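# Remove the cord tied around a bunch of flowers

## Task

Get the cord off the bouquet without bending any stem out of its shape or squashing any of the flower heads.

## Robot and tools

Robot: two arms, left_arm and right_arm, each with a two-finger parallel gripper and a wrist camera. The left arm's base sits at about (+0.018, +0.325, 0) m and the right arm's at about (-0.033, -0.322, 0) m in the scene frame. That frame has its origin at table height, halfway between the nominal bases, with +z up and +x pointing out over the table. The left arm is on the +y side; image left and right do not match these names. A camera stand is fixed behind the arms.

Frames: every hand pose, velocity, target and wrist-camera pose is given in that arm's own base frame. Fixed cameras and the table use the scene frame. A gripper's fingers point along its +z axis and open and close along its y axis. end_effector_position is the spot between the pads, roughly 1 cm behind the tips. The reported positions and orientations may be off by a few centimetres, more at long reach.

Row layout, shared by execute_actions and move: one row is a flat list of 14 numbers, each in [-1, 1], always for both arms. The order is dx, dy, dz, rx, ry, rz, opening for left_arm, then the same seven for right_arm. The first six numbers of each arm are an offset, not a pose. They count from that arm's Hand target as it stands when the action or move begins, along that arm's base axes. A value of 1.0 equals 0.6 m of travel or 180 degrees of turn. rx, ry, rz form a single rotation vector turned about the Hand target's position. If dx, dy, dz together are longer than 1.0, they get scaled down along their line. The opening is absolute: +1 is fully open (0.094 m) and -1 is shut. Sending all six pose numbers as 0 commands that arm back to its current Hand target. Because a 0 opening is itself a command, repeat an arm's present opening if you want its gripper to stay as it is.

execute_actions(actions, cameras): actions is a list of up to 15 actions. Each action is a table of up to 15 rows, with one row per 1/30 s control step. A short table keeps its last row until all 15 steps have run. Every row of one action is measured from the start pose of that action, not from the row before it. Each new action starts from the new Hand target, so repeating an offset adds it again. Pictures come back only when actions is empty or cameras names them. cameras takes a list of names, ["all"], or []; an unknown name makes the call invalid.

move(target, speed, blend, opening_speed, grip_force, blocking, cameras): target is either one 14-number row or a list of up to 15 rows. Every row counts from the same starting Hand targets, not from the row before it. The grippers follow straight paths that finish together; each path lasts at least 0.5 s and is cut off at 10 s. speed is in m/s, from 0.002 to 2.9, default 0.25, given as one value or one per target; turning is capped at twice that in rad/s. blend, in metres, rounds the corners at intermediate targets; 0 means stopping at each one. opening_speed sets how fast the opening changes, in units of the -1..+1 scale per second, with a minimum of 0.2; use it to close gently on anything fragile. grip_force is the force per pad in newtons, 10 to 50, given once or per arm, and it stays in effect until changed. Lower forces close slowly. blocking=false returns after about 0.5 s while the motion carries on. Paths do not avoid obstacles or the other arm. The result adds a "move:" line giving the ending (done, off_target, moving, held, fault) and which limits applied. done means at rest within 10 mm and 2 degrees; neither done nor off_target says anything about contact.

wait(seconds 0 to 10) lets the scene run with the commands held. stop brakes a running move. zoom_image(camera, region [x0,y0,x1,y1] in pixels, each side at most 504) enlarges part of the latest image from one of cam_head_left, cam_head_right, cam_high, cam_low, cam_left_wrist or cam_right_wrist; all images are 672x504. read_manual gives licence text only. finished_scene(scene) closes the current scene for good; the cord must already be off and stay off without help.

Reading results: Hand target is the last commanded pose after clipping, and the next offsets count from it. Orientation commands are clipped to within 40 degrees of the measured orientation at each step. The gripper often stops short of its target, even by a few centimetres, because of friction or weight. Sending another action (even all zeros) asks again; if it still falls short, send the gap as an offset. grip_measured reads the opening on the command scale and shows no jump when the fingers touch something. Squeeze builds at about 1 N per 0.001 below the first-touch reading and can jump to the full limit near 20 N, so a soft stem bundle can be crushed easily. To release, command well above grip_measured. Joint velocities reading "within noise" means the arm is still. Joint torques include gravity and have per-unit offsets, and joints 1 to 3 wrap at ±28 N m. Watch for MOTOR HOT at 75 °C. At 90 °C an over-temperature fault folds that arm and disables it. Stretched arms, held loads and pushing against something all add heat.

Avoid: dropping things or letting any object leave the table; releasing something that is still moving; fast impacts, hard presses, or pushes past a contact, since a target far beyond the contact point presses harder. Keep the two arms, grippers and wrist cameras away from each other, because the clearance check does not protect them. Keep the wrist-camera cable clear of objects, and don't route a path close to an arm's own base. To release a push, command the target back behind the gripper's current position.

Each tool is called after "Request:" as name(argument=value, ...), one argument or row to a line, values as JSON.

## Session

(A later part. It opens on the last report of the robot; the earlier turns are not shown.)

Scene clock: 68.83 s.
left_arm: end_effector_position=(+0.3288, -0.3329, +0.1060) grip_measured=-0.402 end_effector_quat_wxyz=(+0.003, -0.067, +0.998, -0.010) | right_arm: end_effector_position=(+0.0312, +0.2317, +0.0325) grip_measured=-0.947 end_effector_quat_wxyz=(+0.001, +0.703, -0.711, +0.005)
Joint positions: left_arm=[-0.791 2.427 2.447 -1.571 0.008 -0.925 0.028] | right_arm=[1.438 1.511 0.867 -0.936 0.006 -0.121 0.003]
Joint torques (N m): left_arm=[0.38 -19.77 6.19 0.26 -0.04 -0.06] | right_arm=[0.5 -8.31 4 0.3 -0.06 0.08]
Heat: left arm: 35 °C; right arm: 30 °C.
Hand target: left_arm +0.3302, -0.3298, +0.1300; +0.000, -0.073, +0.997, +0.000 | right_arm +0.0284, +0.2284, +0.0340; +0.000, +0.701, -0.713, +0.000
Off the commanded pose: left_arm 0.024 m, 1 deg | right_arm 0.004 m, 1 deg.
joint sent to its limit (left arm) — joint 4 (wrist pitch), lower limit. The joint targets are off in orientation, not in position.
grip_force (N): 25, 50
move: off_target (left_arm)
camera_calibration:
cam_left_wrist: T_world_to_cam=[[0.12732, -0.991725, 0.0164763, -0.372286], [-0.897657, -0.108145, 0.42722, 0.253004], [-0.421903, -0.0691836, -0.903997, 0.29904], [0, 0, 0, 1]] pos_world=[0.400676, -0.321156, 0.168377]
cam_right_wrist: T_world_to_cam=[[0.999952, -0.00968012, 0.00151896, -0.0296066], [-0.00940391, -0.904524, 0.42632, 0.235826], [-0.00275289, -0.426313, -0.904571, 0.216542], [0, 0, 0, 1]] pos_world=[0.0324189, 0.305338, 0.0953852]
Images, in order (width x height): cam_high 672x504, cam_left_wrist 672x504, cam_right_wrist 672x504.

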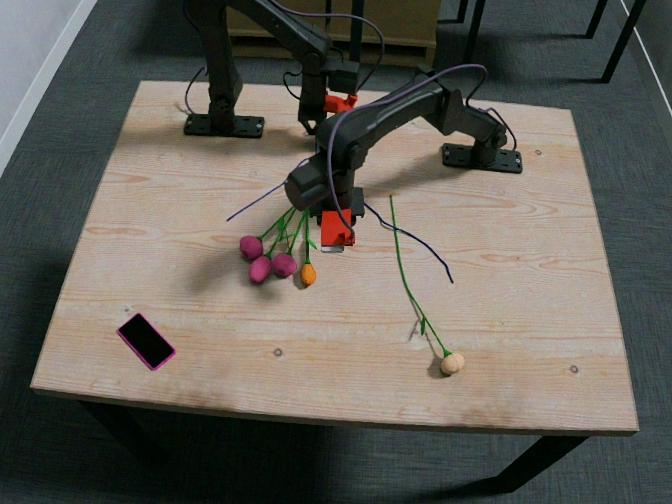

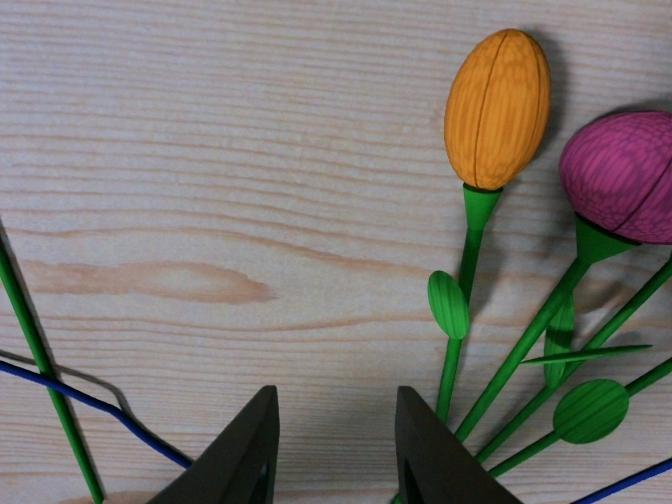

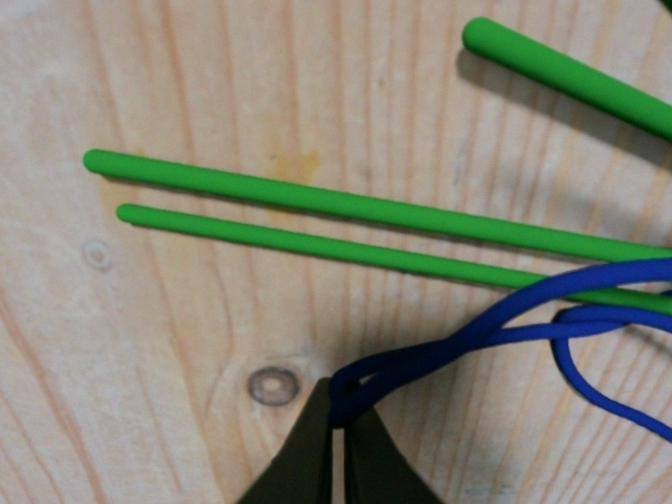

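Request:
move(
  target=[
    [0, 0, 0, 0, 0, 0, -0.4, -0.14, 0.03, 0.0, 0, 0, 0, -1],
  ],
  speed=[0.12],
  cameras=["cam_right_wrist","cam_left_wrist","cam_head_left","cam_head_right"],
)

Request:
zoom_image(
  camera="cam_head_left",
  region=[200, 250, 460, 490],
)

Scene clock: 71.43 s.
left_arm: end_effector_position=(+0.3288, -0.3329, +0.1060) grip_measured=-0.402 end_effector_quat_wxyz=(+0.003, -0.067, +0.998, -0.010) | right_arm: end_effector_position=(-0.0518, +0.2389, +0.0324) grip_measured=-0.947 end_effector_quat_wxyz=(+0.000, +0.703, -0.711, +0.006)
Joint positions: left_arm=[-0.791 2.427 2.447 -1.571 0.008 -0.925 0.028] | right_arm=[1.785 1.554 0.908 -0.936 0.006 0.224 0.003]
Joint torques (N m): left_arm=[0.23 -19.4 5.86 0.28 -0.05 -0.11] | right_arm=[0.47 -4.79 7.23 0.31 -0.07 0.06]
Heat: left arm: 35 °C; right arm: 30 °C.
Hand target: left_arm +0.3302, -0.3298, +0.1300; +0.000, -0.073, +0.997, +0.000 | right_arm -0.0555, +0.2464, +0.0340; +0.000, +0.701, -0.713, +0.001
Off the commanded pose: left_arm 0.024 m, 1 deg | right_arm 0.009 m, 1 deg.
joint sent to its limit (left arm) — joint 4 (wrist pitch), lower limit. The joint targets are off in orientation, not in position.
grip_force (N): 25, 50
move: off_target (left_arm)
camera_calibration:
cam_left_wrist: T_world_to_cam=[[0.127759, -0.991668, 0.0164906, -0.372347], [-0.897597, -0.108535, 0.427246, 0.252861], [-0.421896, -0.0693864, -0.903985, 0.298977], [0, 0, 0, 1]] pos_world=[0.400675, -0.321056, 0.168377]
cam_right_wrist: T_world_to_cam=[[0.99996, -0.00774439, 0.00447728, 0.052766], [-0.00891411, -0.904542, 0.426291, 0.24159], [0.000748521, -0.426314, -0.904575, 0.219563], [0, 0, 0, 1]] pos_world=[-0.0507747, 0.31254, 0.0953876]
Images, in order (width x height): cam_head_left 672x504, cam_head_right 672x504, cam_left_wrist 672x504, cam_right_wrist 672x504.

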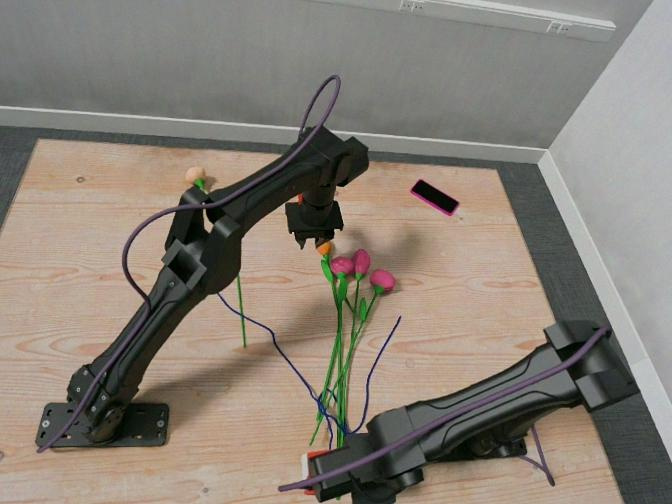

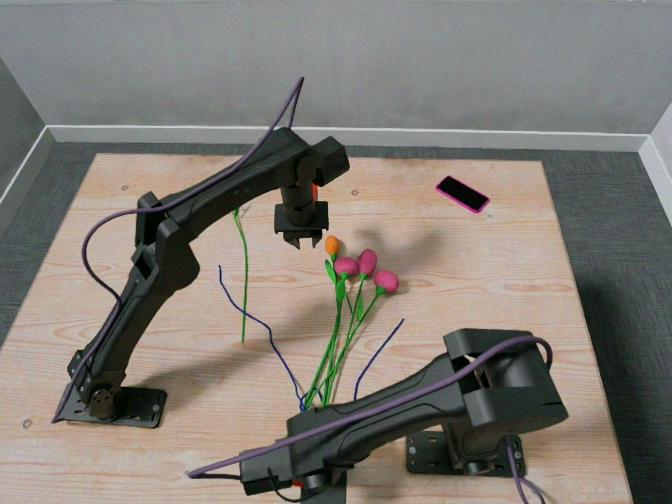

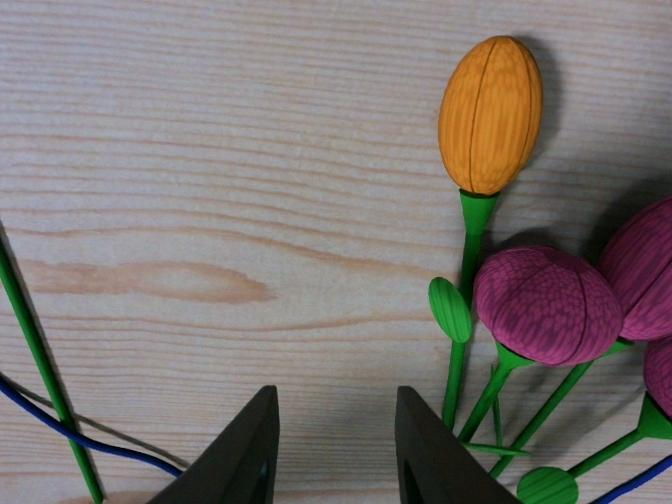

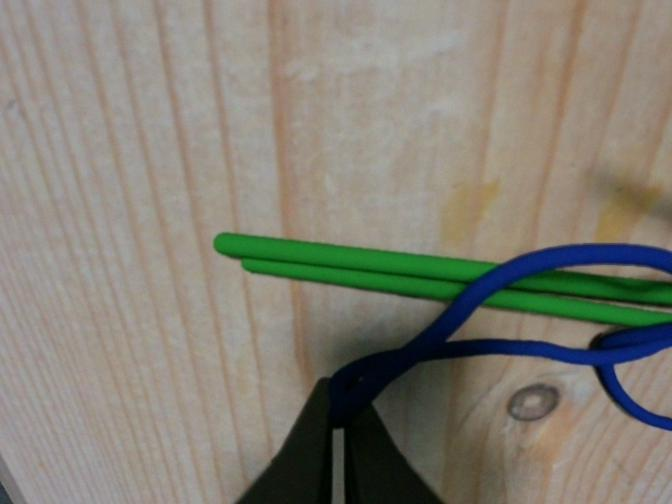

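Scaled by 1.938 from the camera's 672x504 image, which has a finer 960x720 frame.

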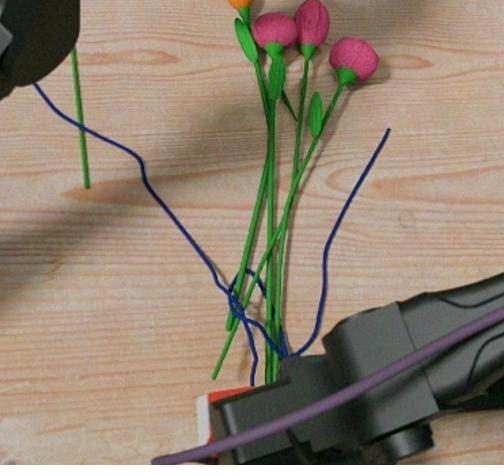

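Request:
move(
  target=[
    [-0.1337, -0.122, -0.12, 0, 0, -0.02, -0.5, 0, 0, 0.0, 0, 0, 0, -1],
    [-0.1337, -0.122, -0.187, 0, 0, -0.02, -0.5, 0, 0, 0.0, 0, 0, 0, -1],
  ],
  speed=[0.18,0.08],
  blend=[0.02,0],
  cameras=["cam_left_wrist"],
)

Scene clock: 74.30 s.
left_arm: end_effector_position=(+0.2478, -0.4053, +0.0268) grip_measured=-0.498 end_effector_quat_wxyz=(-0.001, -0.036, +0.999, -0.007) | right_arm: end_effector_position=(-0.0518, +0.2389, +0.0324) grip_measured=-0.947 end_effector_quat_wxyz=(+0.000, +0.703, -0.711, +0.006)
Joint positions: left_arm=[-1.021 2.433 2.141 -1.267 0.009 -1.093 0.024] | right_arm=[1.785 1.554 0.908 -0.936 0.006 0.225 0.003]
Joint torques (N m): left_arm=[0.18 -13.57 5.75 0.41 -0.08 -0.08] | right_arm=[0.38 -4.9 7.13 0.3 -0.11 0.06]
Heat: left arm: 35 °C; right arm: 30 °C.
Hand target: left_arm +0.2498, -0.4029, +0.0178; +0.000, -0.041, +0.999, +0.000 | right_arm -0.0555, +0.2464, +0.0340; +0.000, +0.701, -0.713, +0.001
Off the commanded pose: left_arm 0.009 m, 1 deg | right_arm 0.009 m, 1 deg.
grip_force (N): 25, 50
move: done
camera_calibration:
cam_left_wrist: T_world_to_cam=[[0.0655314, -0.997798, 0.0101929, -0.419403], [-0.89882, -0.0545882, 0.434905, 0.228138], [-0.433392, -0.0376616, -0.900418, 0.203712], [0, 0, 0, 1]] pos_world=[0.320826, -0.398353, 0.088482]
Images, in order (width x height): cam_left_wrist 672x504.

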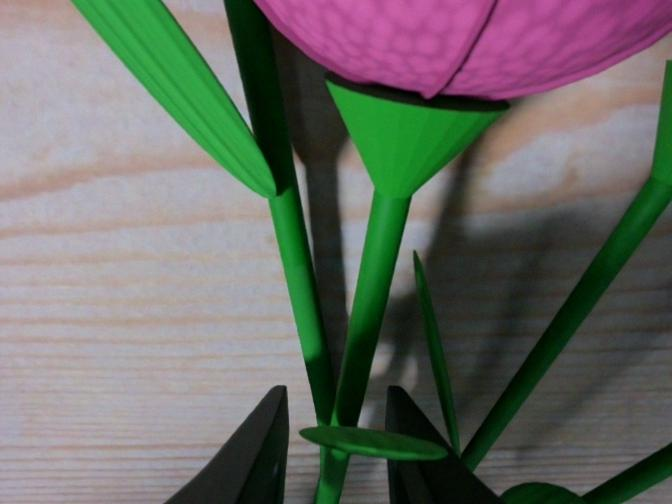

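Request:
move(
  target=[
    [-0.022, 0.0, 0, 0, 0, 0, -0.5, 0, 0, 0.0, 0, 0, 0, -1],
  ],
  speed=[0.06],
  cameras=["cam_left_wrist"],
)

Scene clock: 75.50 s.
left_arm: end_effector_position=(+0.2406, -0.4018, +0.0159) grip_measured=-0.498 end_effector_quat_wxyz=(-0.004, -0.042, +0.999, +0.004) | right_arm: end_effector_position=(-0.0518, +0.2389, +0.0324) grip_measured=-0.947 end_effector_quat_wxyz=(+0.000, +0.703, -0.711, +0.006)
Joint positions: left_arm=[-1.032 2.433 2.097 -1.247 0.003 -1.116 0.024] | right_arm=[1.785 1.554 0.908 -0.936 0.006 0.225 0.003]
Joint torques (N m): left_arm=[-0.88 -16.7 4.27 0.48 0.02 -0.1] | right_arm=[0.43 -4.89 7.09 0.32 -0.06 0.06]
Heat: left arm: 35 °C; right arm: 30 °C.
Hand target: left_arm +0.2366, -0.4029, +0.0178; +0.000, -0.041, +0.999, +0.000 | right_arm -0.0555, +0.2464, +0.0340; +0.000, +0.701, -0.713, +0.001
Off the commanded pose: left_arm 0.005 m, 1 deg | right_arm 0.009 m, 1 deg.
grip_force (N): 25, 50
move: done
camera_calibration:
cam_left_wrist: T_world_to_cam=[[0.0777665, -0.996884, -0.0132344, -0.417579], [-0.894843, -0.0756468, 0.439924, 0.217062], [-0.439554, -0.0223686, -0.897938, 0.198591], [0, 0, 0, 1]] pos_world=[0.314001, -0.395415, 0.0773057]
Images, in order (width x height): cam_left_wrist 672x504.

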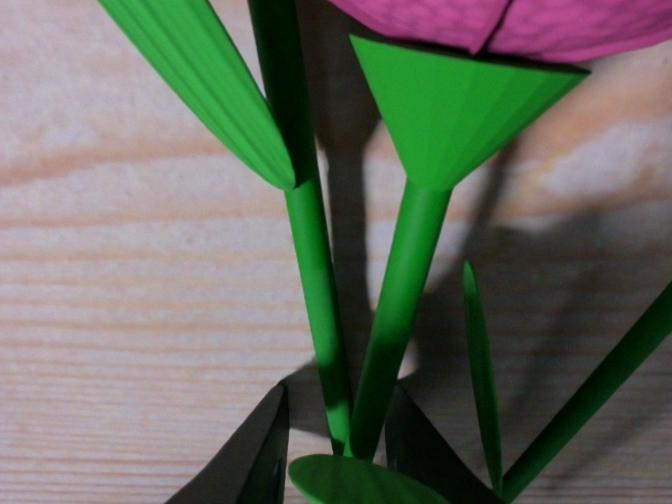

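Request:
move(
  target=[
    [0, 0, 0.004, 0, 0, 0, -1, 0, 0, 0.0, 0, 0, 0, -1],
    [0.13, 0.02, 0.012, 0, 0, 0, -1, 0, 0, 0.0, 0, 0, 0, -1],
  ],
  speed=[0.1,0.1],
  cameras=["cam_left_wrist","cam_right_wrist","cam_head_left"],
)

Request:
zoom_image(
  camera="cam_head_left",
  region=[200, 250, 460, 490],
)

Scene clock: 78.80 s.
left_arm: end_effector_position=(+0.3113, -0.3881, +0.0234) grip_measured=-0.831 end_effector_quat_wxyz=(-0.005, -0.045, +0.999, +0.001) | right_arm: end_effector_position=(-0.0518, +0.2389, +0.0324) grip_measured=-0.947 end_effector_quat_wxyz=(+0.000, +0.703, -0.711, +0.006)
Joint positions: left_arm=[-0.894 2.618 2.47 -1.431 0.006 -0.985 0.008] | right_arm=[1.785 1.554 0.908 -0.936 0.006 0.225 0.003]
Joint torques (N m): left_arm=[-0.17 -14.37 9.2 0.16 -0.03 0.04] | right_arm=[0.39 -4.83 7.13 0.32 -0.11 0.08]
Heat: left arm: 35 °C; right arm: 30 °C.
Hand target: left_arm +0.3146, -0.3909, +0.0249; +0.000, -0.041, +0.999, +0.000 | right_arm -0.0555, +0.2464, +0.0340; +0.000, +0.701, -0.713, +0.001
Off the commanded pose: left_arm 0.005 m, 1 deg | right_arm 0.009 m, 1 deg.
grip_force (N): 25, 50
move: done
camera_calibration:
cam_left_wrist: T_world_to_cam=[[0.0838274, -0.996455, -0.00716057, -0.411116], [-0.893912, -0.0783724, 0.441339, 0.276699], [-0.440335, -0.0305954, -0.897312, 0.233654], [0, 0, 0, 1]] pos_world=[0.384693, -0.380824, 0.0845989]
cam_right_wrist: T_world_to_cam=[[0.999954, -0.00850545, 0.0045021, 0.0530012], [-0.00961313, -0.904535, 0.426292, 0.241551], [0.000446501, -0.426315, -0.904575, 0.219548], [0, 0, 0, 1]] pos_world=[-0.0507747, 0.312539, 0.0953876]
Images, in order (width x height): cam_head_left 672x504, cam_left_wrist 672x504, cam_right_wrist 672x504.

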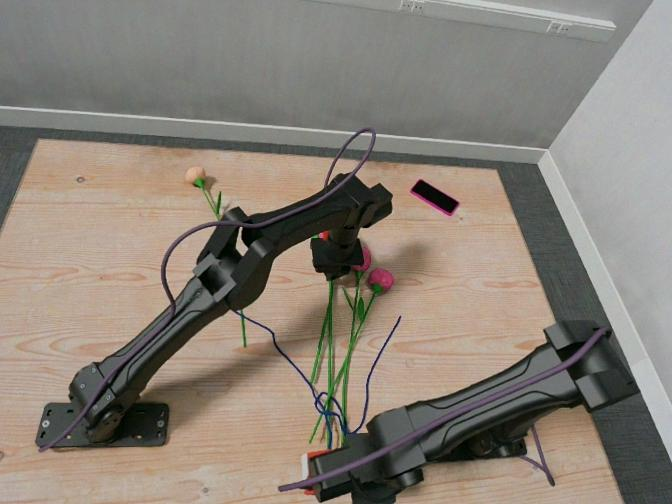

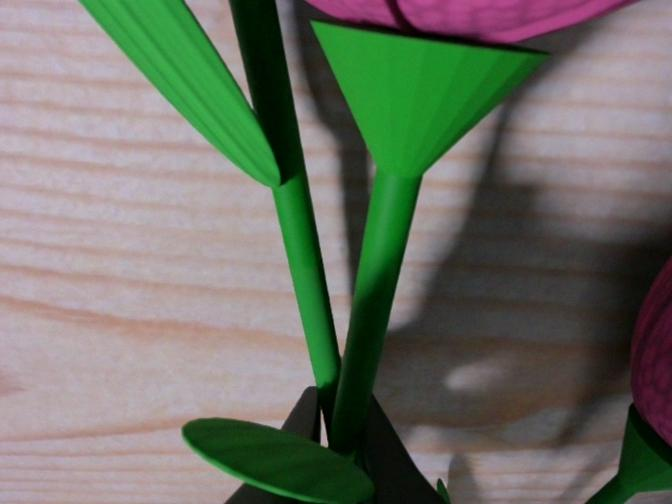

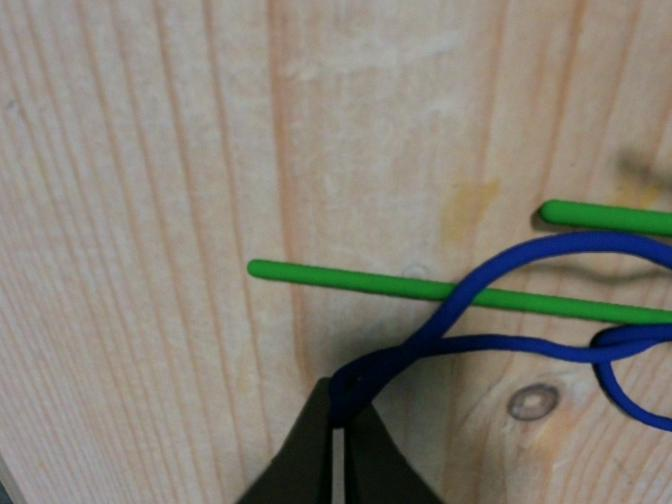

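Scaled by 1.938 from the camera's 672x504 image, which has a finer 960x720 frame.

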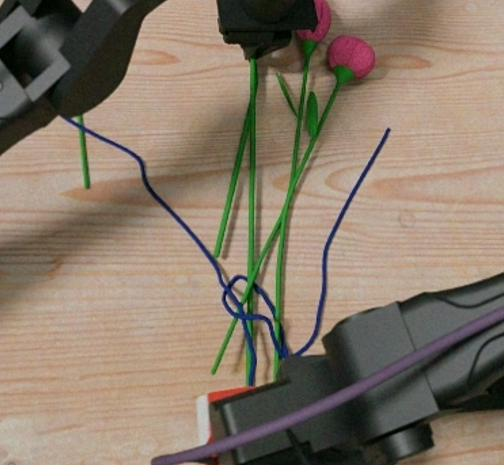

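Request:
move(
  target=[
    [0.159, 0.1515, 0.006, 0, 0, 0.06, -1, -0.067, -0.01, 0.0, 0, 0, 0, -1],
  ],
  speed=[0.12],
  cameras=["cam_right_wrist","cam_head_left","cam_high"],
)

Request:
zoom_image(
  camera="cam_head_left",
  region=[200, 230, 460, 490],
)

Scene clock: 81.30 s.
left_arm: end_effector_position=(+0.4080, -0.2969, +0.0275) grip_measured=-0.831 end_effector_quat_wxyz=(-0.004, -0.141, +0.990, +0.000) | right_arm: end_effector_position=(-0.0906, +0.2337, +0.0326) grip_measured=-0.947 end_effector_quat_wxyz=(-0.001, +0.703, -0.711, +0.006)
Joint positions: left_arm=[-0.629 2.696 2.638 -1.519 0.006 -0.912 0.008] | right_arm=[1.941 1.577 0.932 -0.936 0.006 0.381 0.003]
Joint torques (N m): left_arm=[-0.42 -14.42 9.4 0.17 -0.01 0.03] | right_arm=[0.49 -5 7.21 0.32 -0.06 0.07]
Heat: left arm: 35 °C; right arm: 30 °C.
Hand target: left_arm +0.4100, -0.2999, +0.0285; +0.000, -0.135, +0.991, +0.000 | right_arm -0.0957, +0.2404, +0.0340; +0.000, +0.701, -0.713, +0.000
Off the commanded pose: left_arm 0.004 m, 1 deg | right_arm 0.009 m, 1 deg.
grip_force (N): 25, 50
move: done
camera_calibration:
cam_right_wrist: T_world_to_cam=[[0.999945, -0.00890308, 0.00554708, 0.0917721], [-0.0104157, -0.905425, 0.424379, 0.236645], [0.00124419, -0.424413, -0.905468, 0.217152], [0, 0, 0, 1]] pos_world=[-0.0895725, 0.307243, 0.0956884]
Images, in order (width x height): cam_head_left 672x504, cam_high 672x504, cam_right_wrist 672x504.

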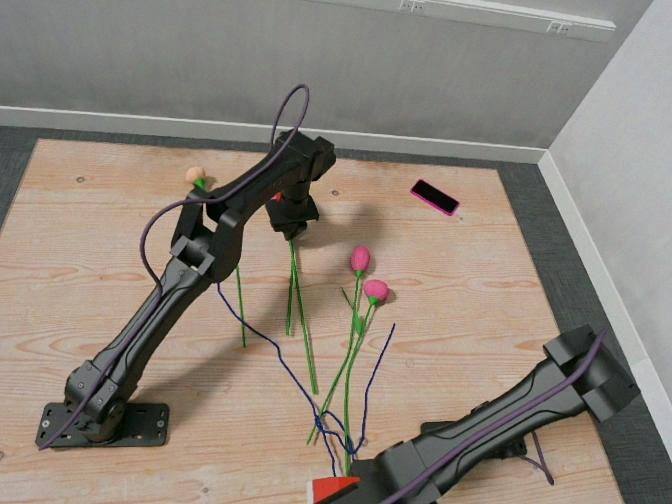

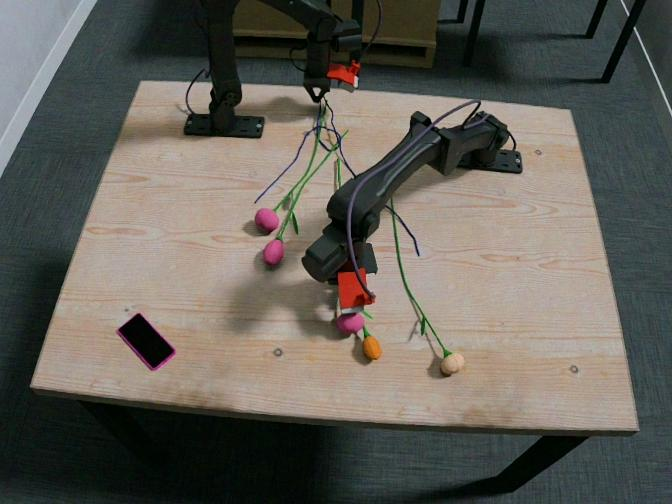

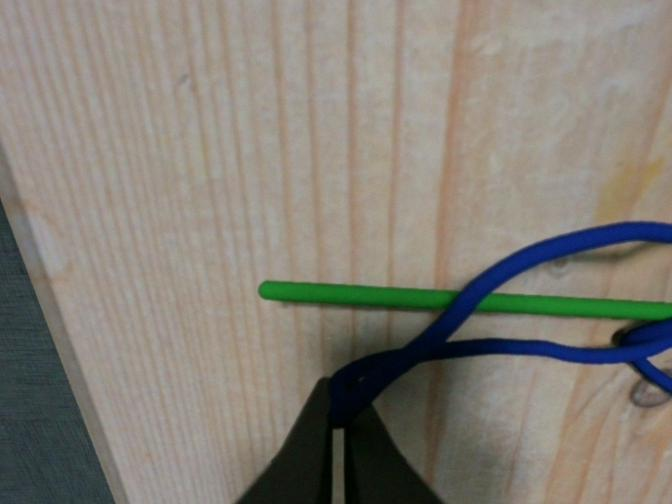

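Scaled by 1.938 from the camera's 672x504 image, which has a finer 960x720 frame.

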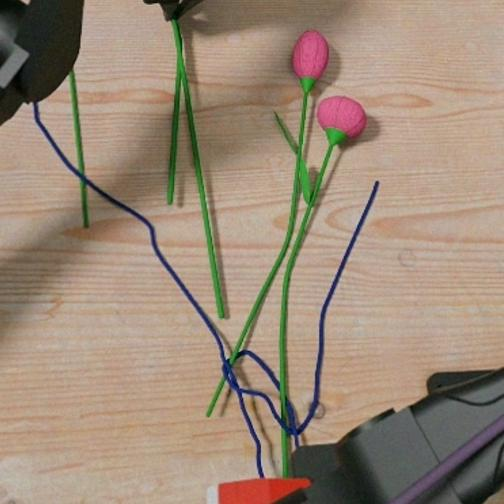

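Request:
move(
  target=[
    [0, 0, -0.011, 0, 0, 0, -1, 0, 0, 0.0, 0, 0, 0, -1],
    [0, 0, -0.011, 0, 0, 0, -0.4, 0, 0, 0.0, 0, 0, 0, -1],
    [-0.02, 0, 0.12, 0, 0, 0, -0.4, 0, 0, 0.0, 0, 0, 0, -1],
    [-0.45, -0.175, 0.15, 0, 0, -0.125, -0.4, 0,0, 0.0, 0, 0, 0, -1],
  ],
  speed=[0.08,0.1,0.15,0.25],
  blend=[0,0,0.03,0],
  cameras=["cam_left_wrist","cam_high"],
)

Scene clock: 85.30 s.
left_arm: end_effector_position=(+0.1364, -0.4040, +0.1015) grip_measured=-0.402 end_effector_quat_wxyz=(-0.015, +0.066, +0.998, +0.020) | right_arm: end_effector_position=(-0.0906, +0.2337, +0.0326) grip_measured=-0.947 end_effector_quat_wxyz=(-0.001, +0.703, -0.711, +0.006)
Joint positions: left_arm=[-1.243 2.262 2.139 -1.497 0.011 -1.11 0.028] | right_arm=[1.941 1.577 0.932 -0.936 0.006 0.382 0.003]
Joint torques (N m): left_arm=[0.23 -17.44 6.11 0.22 -0.06 -0.09] | right_arm=[0.43 -5.04 7.19 0.33 -0.09 0.07]
Heat: left arm: 35 °C; right arm: 30 °C.
Hand target: left_arm +0.1401, -0.4049, +0.1186; +0.000, +0.061, +0.998, +0.000 | right_arm -0.0957, +0.2404, +0.0340; +0.000, +0.701, -0.713, +0.000
Off the commanded pose: left_arm 0.017 m, 3 deg | right_arm 0.009 m, 1 deg.
grip_force (N): 25, 50
move: off_target (left_arm)
camera_calibration:
cam_left_wrist: T_world_to_cam=[[-0.138718, -0.989445, -0.0419023, -0.375062], [-0.881523, 0.104085, 0.460525, 0.154682], [-0.451303, 0.100821, -0.886657, 0.279797], [0, 0, 0, 1]] pos_world=[0.210602, -0.415412, 0.161133]
Images, in order (width x height): cam_high 672x504, cam_left_wrist 672x504.

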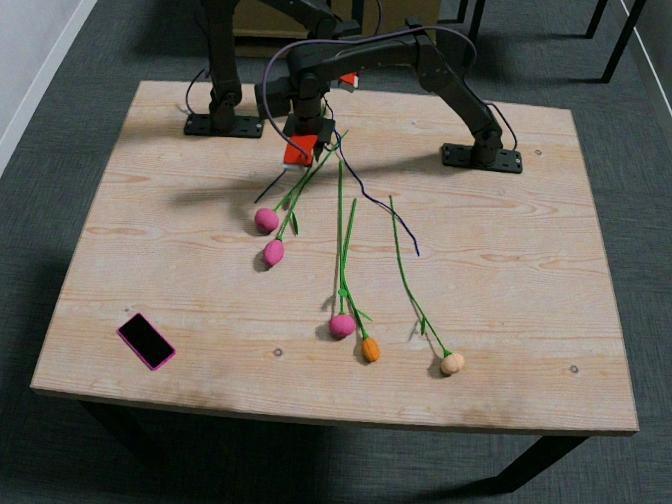

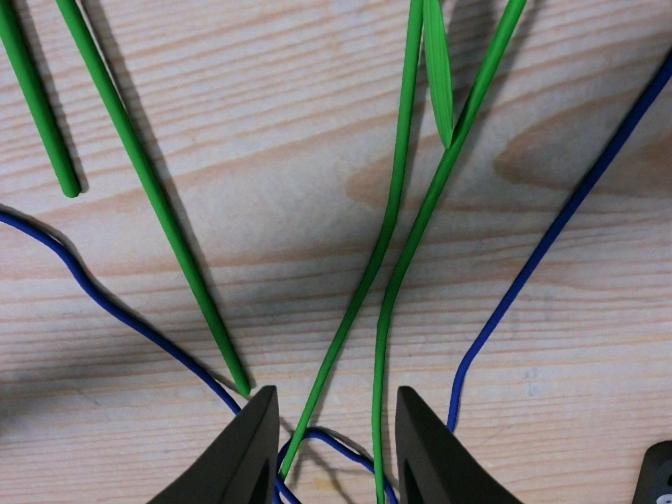

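Request:
move(
  target=[
    [-0.002, -0.0293, -0.11, 0, 0, -0.05, -0.3, 0, 0, 0.0, 0, 0, 0, -1],
    [-0.002, -0.0293, -0.168, 0, 0, -0.05, -0.3, 0, 0, 0.0, 0, 0, 0, -1],
  ],
  speed=[0.18,0.08],
  blend=[0.02,0],
  cameras=["cam_left_wrist"],
)

Scene clock: 87.30 s.
left_arm: end_effector_position=(+0.1393, -0.4232, +0.0253) grip_measured=-0.302 end_effector_quat_wxyz=(-0.003, +0.133, +0.991, -0.006) | right_arm: end_effector_position=(-0.0906, +0.2337, +0.0326) grip_measured=-0.947 end_effector_quat_wxyz=(-0.001, +0.703, -0.711, +0.006)
Joint positions: left_arm=[-1.251 2.294 1.892 -1.161 0.011 -0.984 0.033] | right_arm=[1.941 1.577 0.932 -0.936 0.006 0.382 0.003]
Joint torques (N m): left_arm=[-0.39 -12.59 5.41 0.55 -0.11 0.03] | right_arm=[0.5 -5.05 7.2 0.31 -0.11 0.09]
Heat: left arm: 35 °C; right arm: 31 °C.
Hand target: left_arm +0.1389, -0.4225, +0.0176; +0.000, +0.139, +0.990, +0.000 | right_arm -0.0957, +0.2404, +0.0340; +0.000, +0.701, -0.713, +0.000
Off the commanded pose: left_arm 0.008 m, 1 deg | right_arm 0.009 m, 1 deg.
grip_force (N): 25, 50
move: done; blend cut to 0.0174 m at target 1
camera_calibration:
cam_left_wrist: T_world_to_cam=[[-0.269753, -0.96289, 0.00870722, -0.368641], [-0.865243, 0.246346, 0.436656, 0.252902], [-0.422597, 0.110255, -0.899586, 0.215771], [0, 0, 0, 1]] pos_world=[0.210564, -0.441052, 0.0868832]
Images, in order (width x height): cam_left_wrist 672x504.

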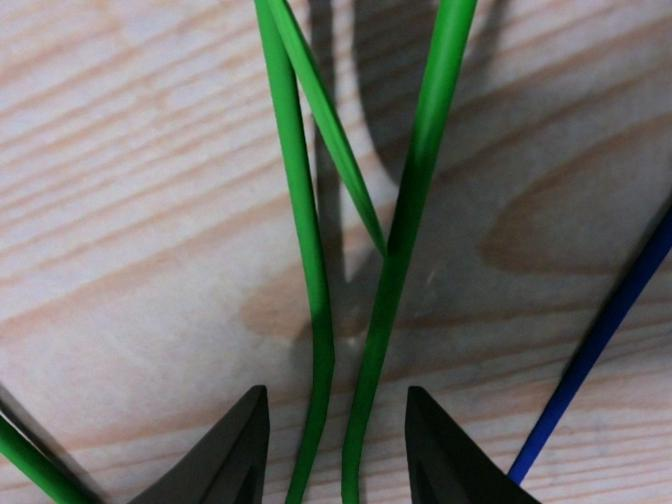

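Request:
move(
  target=[
    [0, 0, 0, 0, 0, 0, -1, 0, 0, 0.0, 0, 0, 0, -1],
    [0.285, 0.063, 0.012, 0, 0, 0, -1, 0, 0, 0.0, 0, 0, 0, -1],
  ],
  speed=[0.1,0.12],
  cameras=["cam_left_wrist","cam_right_wrist","cam_head_left","cam_high"],
)

Request:
zoom_image(
  camera="cam_head_left",
  region=[200, 230, 460, 490],
)

Scene clock: 92.27 s.
left_arm: end_effector_position=(+0.3073, -0.3801, +0.0242) grip_measured=-0.987 end_effector_quat_wxyz=(-0.005, +0.133, +0.991, +0.001) | right_arm: end_effector_position=(-0.0906, +0.2337, +0.0326) grip_measured=-0.947 end_effector_quat_wxyz=(-0.001, +0.703, -0.711, +0.006)
Joint positions: left_arm=[-0.891 2.55 2.345 -1.375 0.006 -0.624 0.001] | right_arm=[1.941 1.577 0.932 -0.936 0.006 0.382 0.003]
Joint torques (N m): left_arm=[-0.34 -13.86 9.31 0.21 -0.06 0.05] | right_arm=[0.51 -5.07 7.15 0.3 -0.09 0.1]
Heat: left arm: 35 °C; right arm: 31 °C.
Hand target: left_arm +0.3099, -0.3847, +0.0251; +0.000, +0.139, +0.990, +0.000 | right_arm -0.0957, +0.2404, +0.0340; +0.000, +0.701, -0.713, +0.000
Off the commanded pose: left_arm 0.005 m, 1 deg | right_arm 0.009 m, 1 deg.
grip_force (N): 25, 50
move: done
camera_calibration:
cam_left_wrist: T_world_to_cam=[[-0.269716, -0.962932, -0.00395639, -0.281453], [-0.864124, 0.240223, 0.442246, 0.385314], [-0.424903, 0.1227, -0.896885, 0.28645], [0, 0, 0, 1]] pos_world=[0.37876, -0.398729, 0.0853953]
cam_right_wrist: T_world_to_cam=[[0.999941, -0.00930786, 0.00562511, 0.0918885], [-0.0108153, -0.905421, 0.424378, 0.236607], [0.00114303, -0.424414, -0.905468, 0.217143], [0, 0, 0, 1]] pos_world=[-0.0895723, 0.307243, 0.0956884]
Images, in order (width x height): cam_head_left 672x504, cam_high 672x504, cam_left_wrist 672x504, cam_right_wrist 672x504.

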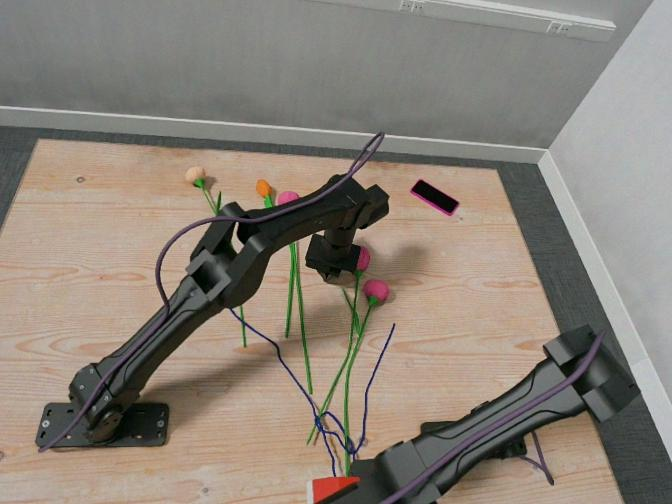

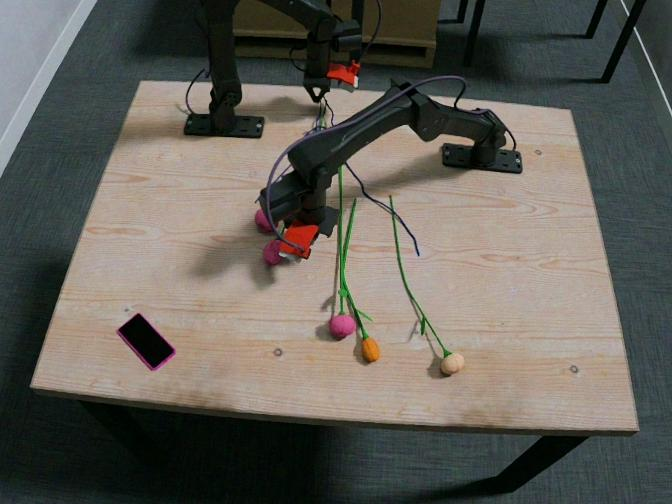

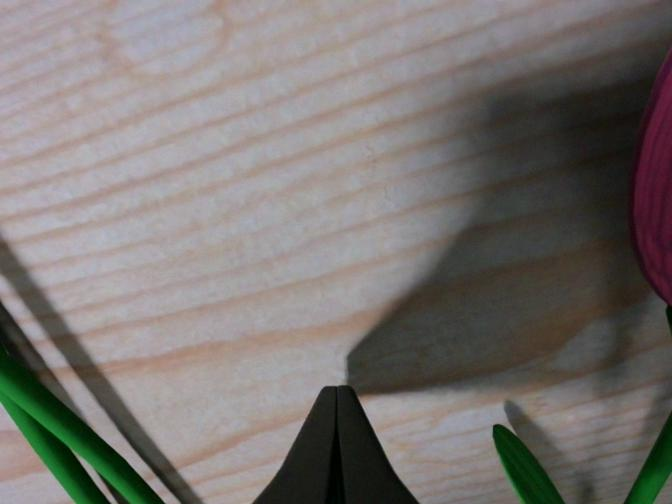

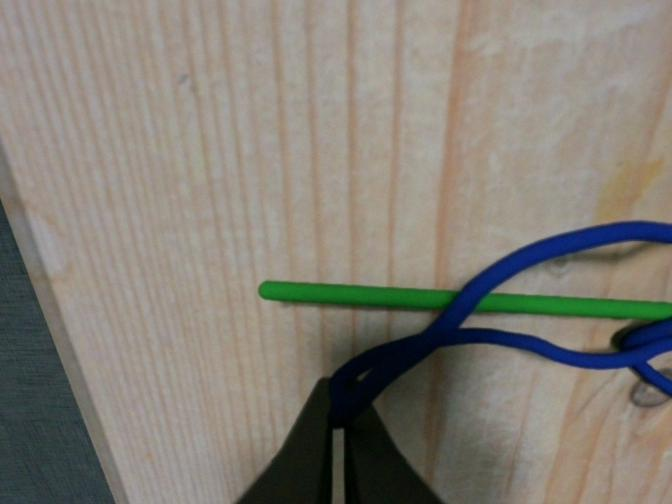

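Scaled by 1.938 from the camera's 672x504 image, which has a finer 960x720 frame.

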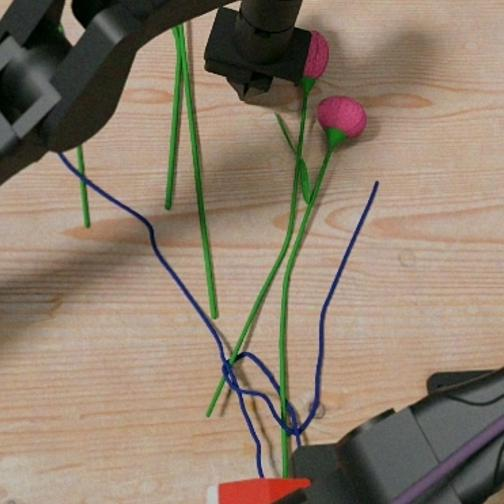

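Request:
move(
  target=[
    [0, 0, 0.07, 0, 0, 0, -0.3, 0, 0, 0.0, 0, 0, 0, -1],
    [-0.285, -0.063, 0.058, 0, 0, -0.02, -0.3, 0, 0, 0.0, 0, 0, 0, -1],
    [-0.285, -0.063, -0.028, 0, 0, -0.02, -0.3, 0, 0, 0.0, 0, 0, 0, -1],
  ],
  speed=[0.15,0.2,0.08],
  blend=[0.02,0.02,0],
  cameras=["cam_left_wrist"],
)

Scene clock: 94.73 s.
left_arm: end_effector_position=(+0.1329, -0.4168, +0.0149) grip_measured=-0.302 end_effector_quat_wxyz=(-0.013, +0.176, +0.984, +0.014) | right_arm: end_effector_position=(-0.0906, +0.2337, +0.0326) grip_measured=-0.947 end_effector_quat_wxyz=(-0.001, +0.703, -0.711, +0.006)
Joint positions: left_arm=[-1.26 2.318 1.89 -1.181 0.01 -0.905 0.033] | right_arm=[1.941 1.577 0.932 -0.936 0.006 0.382 0.003]
Joint torques (N m): left_arm=[0.42 -13.9 4.12 0.96 -0.12 -0.12] | right_arm=[0.5 -5.05 7.16 0.3 -0.09 0.08]
Heat: left arm: 35 °C; right arm: 31 °C.
Hand target: left_arm +0.1388, -0.4226, +0.0082; +0.000, +0.170, +0.985, +0.000 | right_arm -0.0957, +0.2404, +0.0340; +0.000, +0.701, -0.713, +0.000
Off the commanded pose: left_arm 0.011 m, 2 deg | right_arm 0.009 m, 1 deg.
grip_force (N): 25, 50
move: off_target (left_arm)
camera_calibration:
cam_left_wrist: T_world_to_cam=[[-0.353564, -0.93501, -0.0273513, -0.340785], [-0.834648, 0.302142, 0.460514, 0.269071], [-0.422321, 0.18565, -0.887231, 0.234267], [0, 0, 0, 1]] pos_world=[0.203026, -0.443427, 0.0746171]
Images, in order (width x height): cam_left_wrist 672x504.

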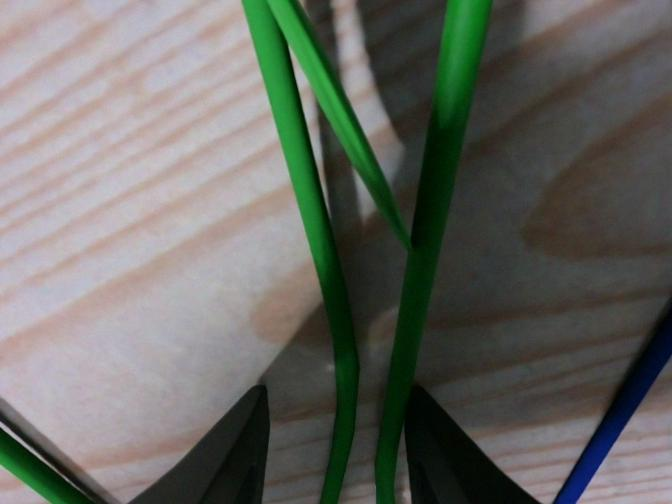

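Request:
move(
  target=[
    [0, 0, 0.003, 0, 0, 0, -1, 0, 0, 0.0, 0, 0, 0, -1],
  ],
  cameras=["cam_left_wrist"],
)

Scene clock: 96.80 s.
left_arm: end_effector_position=(+0.1344, -0.4234, +0.0148) grip_measured=-0.837 end_effector_quat_wxyz=(-0.009, +0.176, +0.984, +0.002) | right_arm: end_effector_position=(-0.0906, +0.2337, +0.0326) grip_measured=-0.947 end_effector_quat_wxyz=(-0.001, +0.703, -0.711, +0.006)
Joint positions: left_arm=[-1.26 2.318 1.89 -1.154 0.014 -0.906 0.008] | right_arm=[1.941 1.577 0.932 -0.936 0.006 0.382 0.003]
Joint torques (N m): left_arm=[0.16 -14.19 4.37 0.66 -0.14 -0.08] | right_arm=[0.51 -5.09 7.2 0.32 -0.09 0.09]
Heat: left arm: 36 °C; right arm: 31 °C.
Hand target: left_arm +0.1388, -0.4225, +0.0100; +0.000, +0.170, +0.985, +0.000 | right_arm -0.0957, +0.2404, +0.0340; +0.000, +0.701, -0.713, +0.000
Off the commanded pose: left_arm 0.007 m, 1 deg | right_arm 0.009 m, 1 deg.
grip_force (N): 25, 50
move: done
camera_calibration:
cam_left_wrist: T_world_to_cam=[[-0.352338, -0.935864, -0.00405145, -0.347348], [-0.837319, 0.313298, 0.448041, 0.277657], [-0.418036, 0.161254, -0.894004, 0.22517], [0, 0, 0, 1]] pos_world=[0.204233, -0.448369, 0.0754943]
Images, in order (width x height): cam_left_wrist 672x504.

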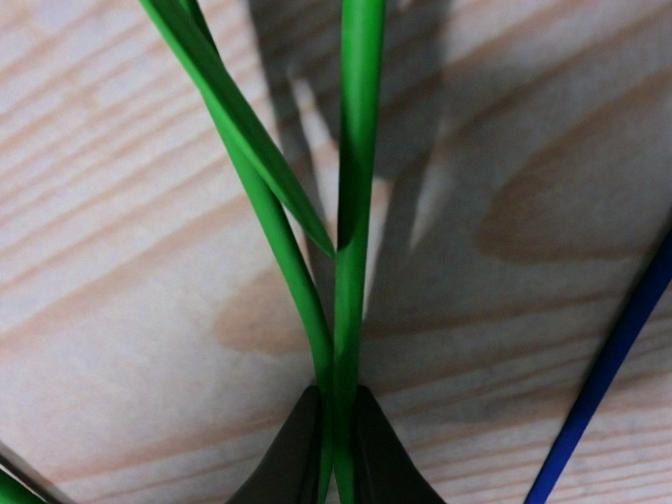

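Request:
move(
  target=[
    [0.285, 0.063, 0.022, 0, 0, 0, -1, 0, 0, 0.0, 0, 0, 0, -1],
  ],
  speed=[0.1],
  cameras=["cam_left_wrist","cam_right_wrist","cam_head_left","cam_high"],
)

Request:
zoom_image(
  camera="cam_head_left",
  region=[200, 230, 460, 490],
)

Scene clock: 99.50 s.
left_arm: end_effector_position=(+0.3064, -0.3808, +0.0219) grip_measured=-0.854 end_effector_quat_wxyz=(-0.006, +0.165, +0.986, +0.000) | right_arm: end_effector_position=(-0.0906, +0.2337, +0.0326) grip_measured=-0.947 end_effector_quat_wxyz=(-0.001, +0.703, -0.711, +0.006)
Joint positions: left_arm=[-0.892 2.55 2.335 -1.365 0.008 -0.561 0.007] | right_arm=[1.941 1.577 0.932 -0.936 0.006 0.382 0.003]
Joint torques (N m): left_arm=[-0.25 -13.85 9.29 0.15 -0.07 0.03] | right_arm=[0.44 -5.11 7.23 0.31 -0.11 0.06]
Heat: left arm: 36 °C; right arm: 31 °C.
Hand target: left_arm +0.3098, -0.3846, +0.0233; +0.000, +0.170, +0.985, +0.000 | right_arm -0.0957, +0.2404, +0.0340; +0.000, +0.701, -0.713, +0.000
Off the commanded pose: left_arm 0.005 m, 1 deg | right_arm 0.009 m, 1 deg.
grip_force (N): 25, 50
move: done
camera_calibration:
cam_left_wrist: T_world_to_cam=[[-0.331539, -0.943439, -0.00231687, -0.256091], [-0.846225, 0.29629, 0.44285, 0.401557], [-0.417115, 0.148783, -0.896593, 0.291566], [0, 0, 0, 1]] pos_world=[0.37652, -0.403963, 0.0829935]
cam_right_wrist: T_world_to_cam=[[0.999943, -0.00925252, 0.00527004, 0.0920055], [-0.0106146, -0.905365, 0.424502, 0.236504], [0.000843592, -0.424534, -0.905412, 0.217105], [0, 0, 0, 1]] pos_world=[-0.0896731, 0.307143, 0.0956881]
Images, in order (width x height): cam_head_left 672x504, cam_high 672x504, cam_left_wrist 672x504, cam_right_wrist 672x504.

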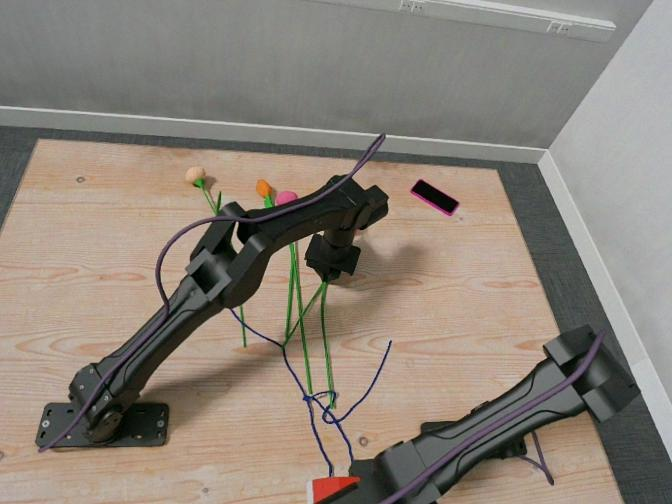

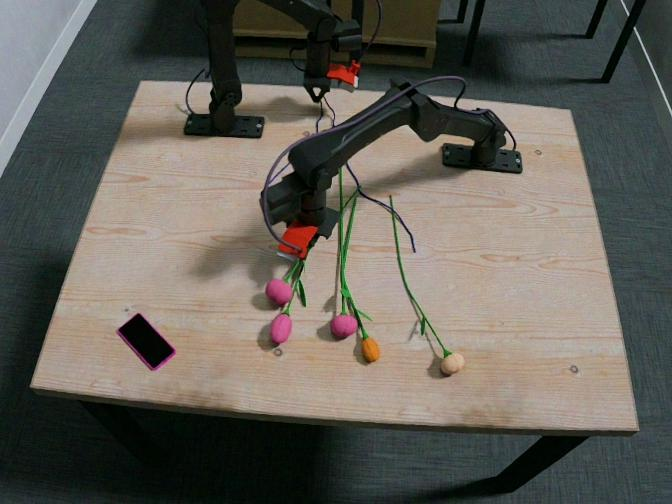

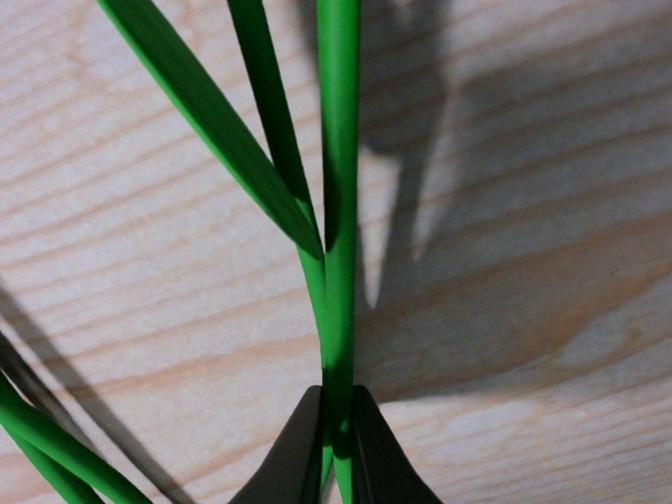

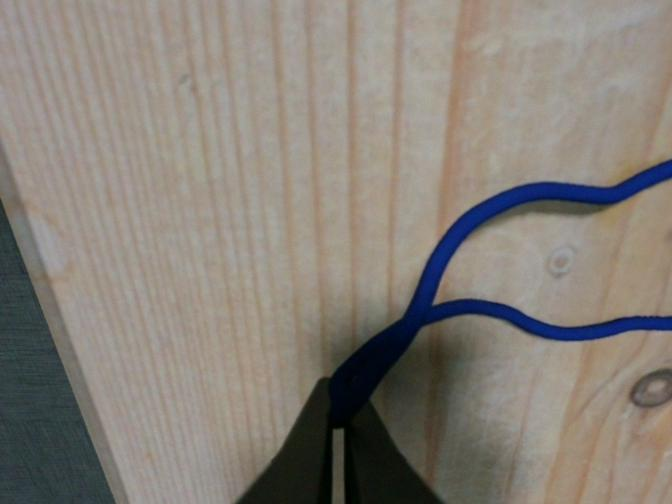

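Scaled by 1.938 from the camera's 672x504 image, which has a finer 960x720 frame.

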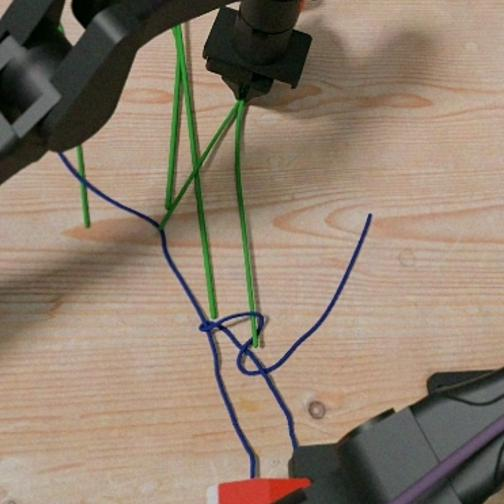

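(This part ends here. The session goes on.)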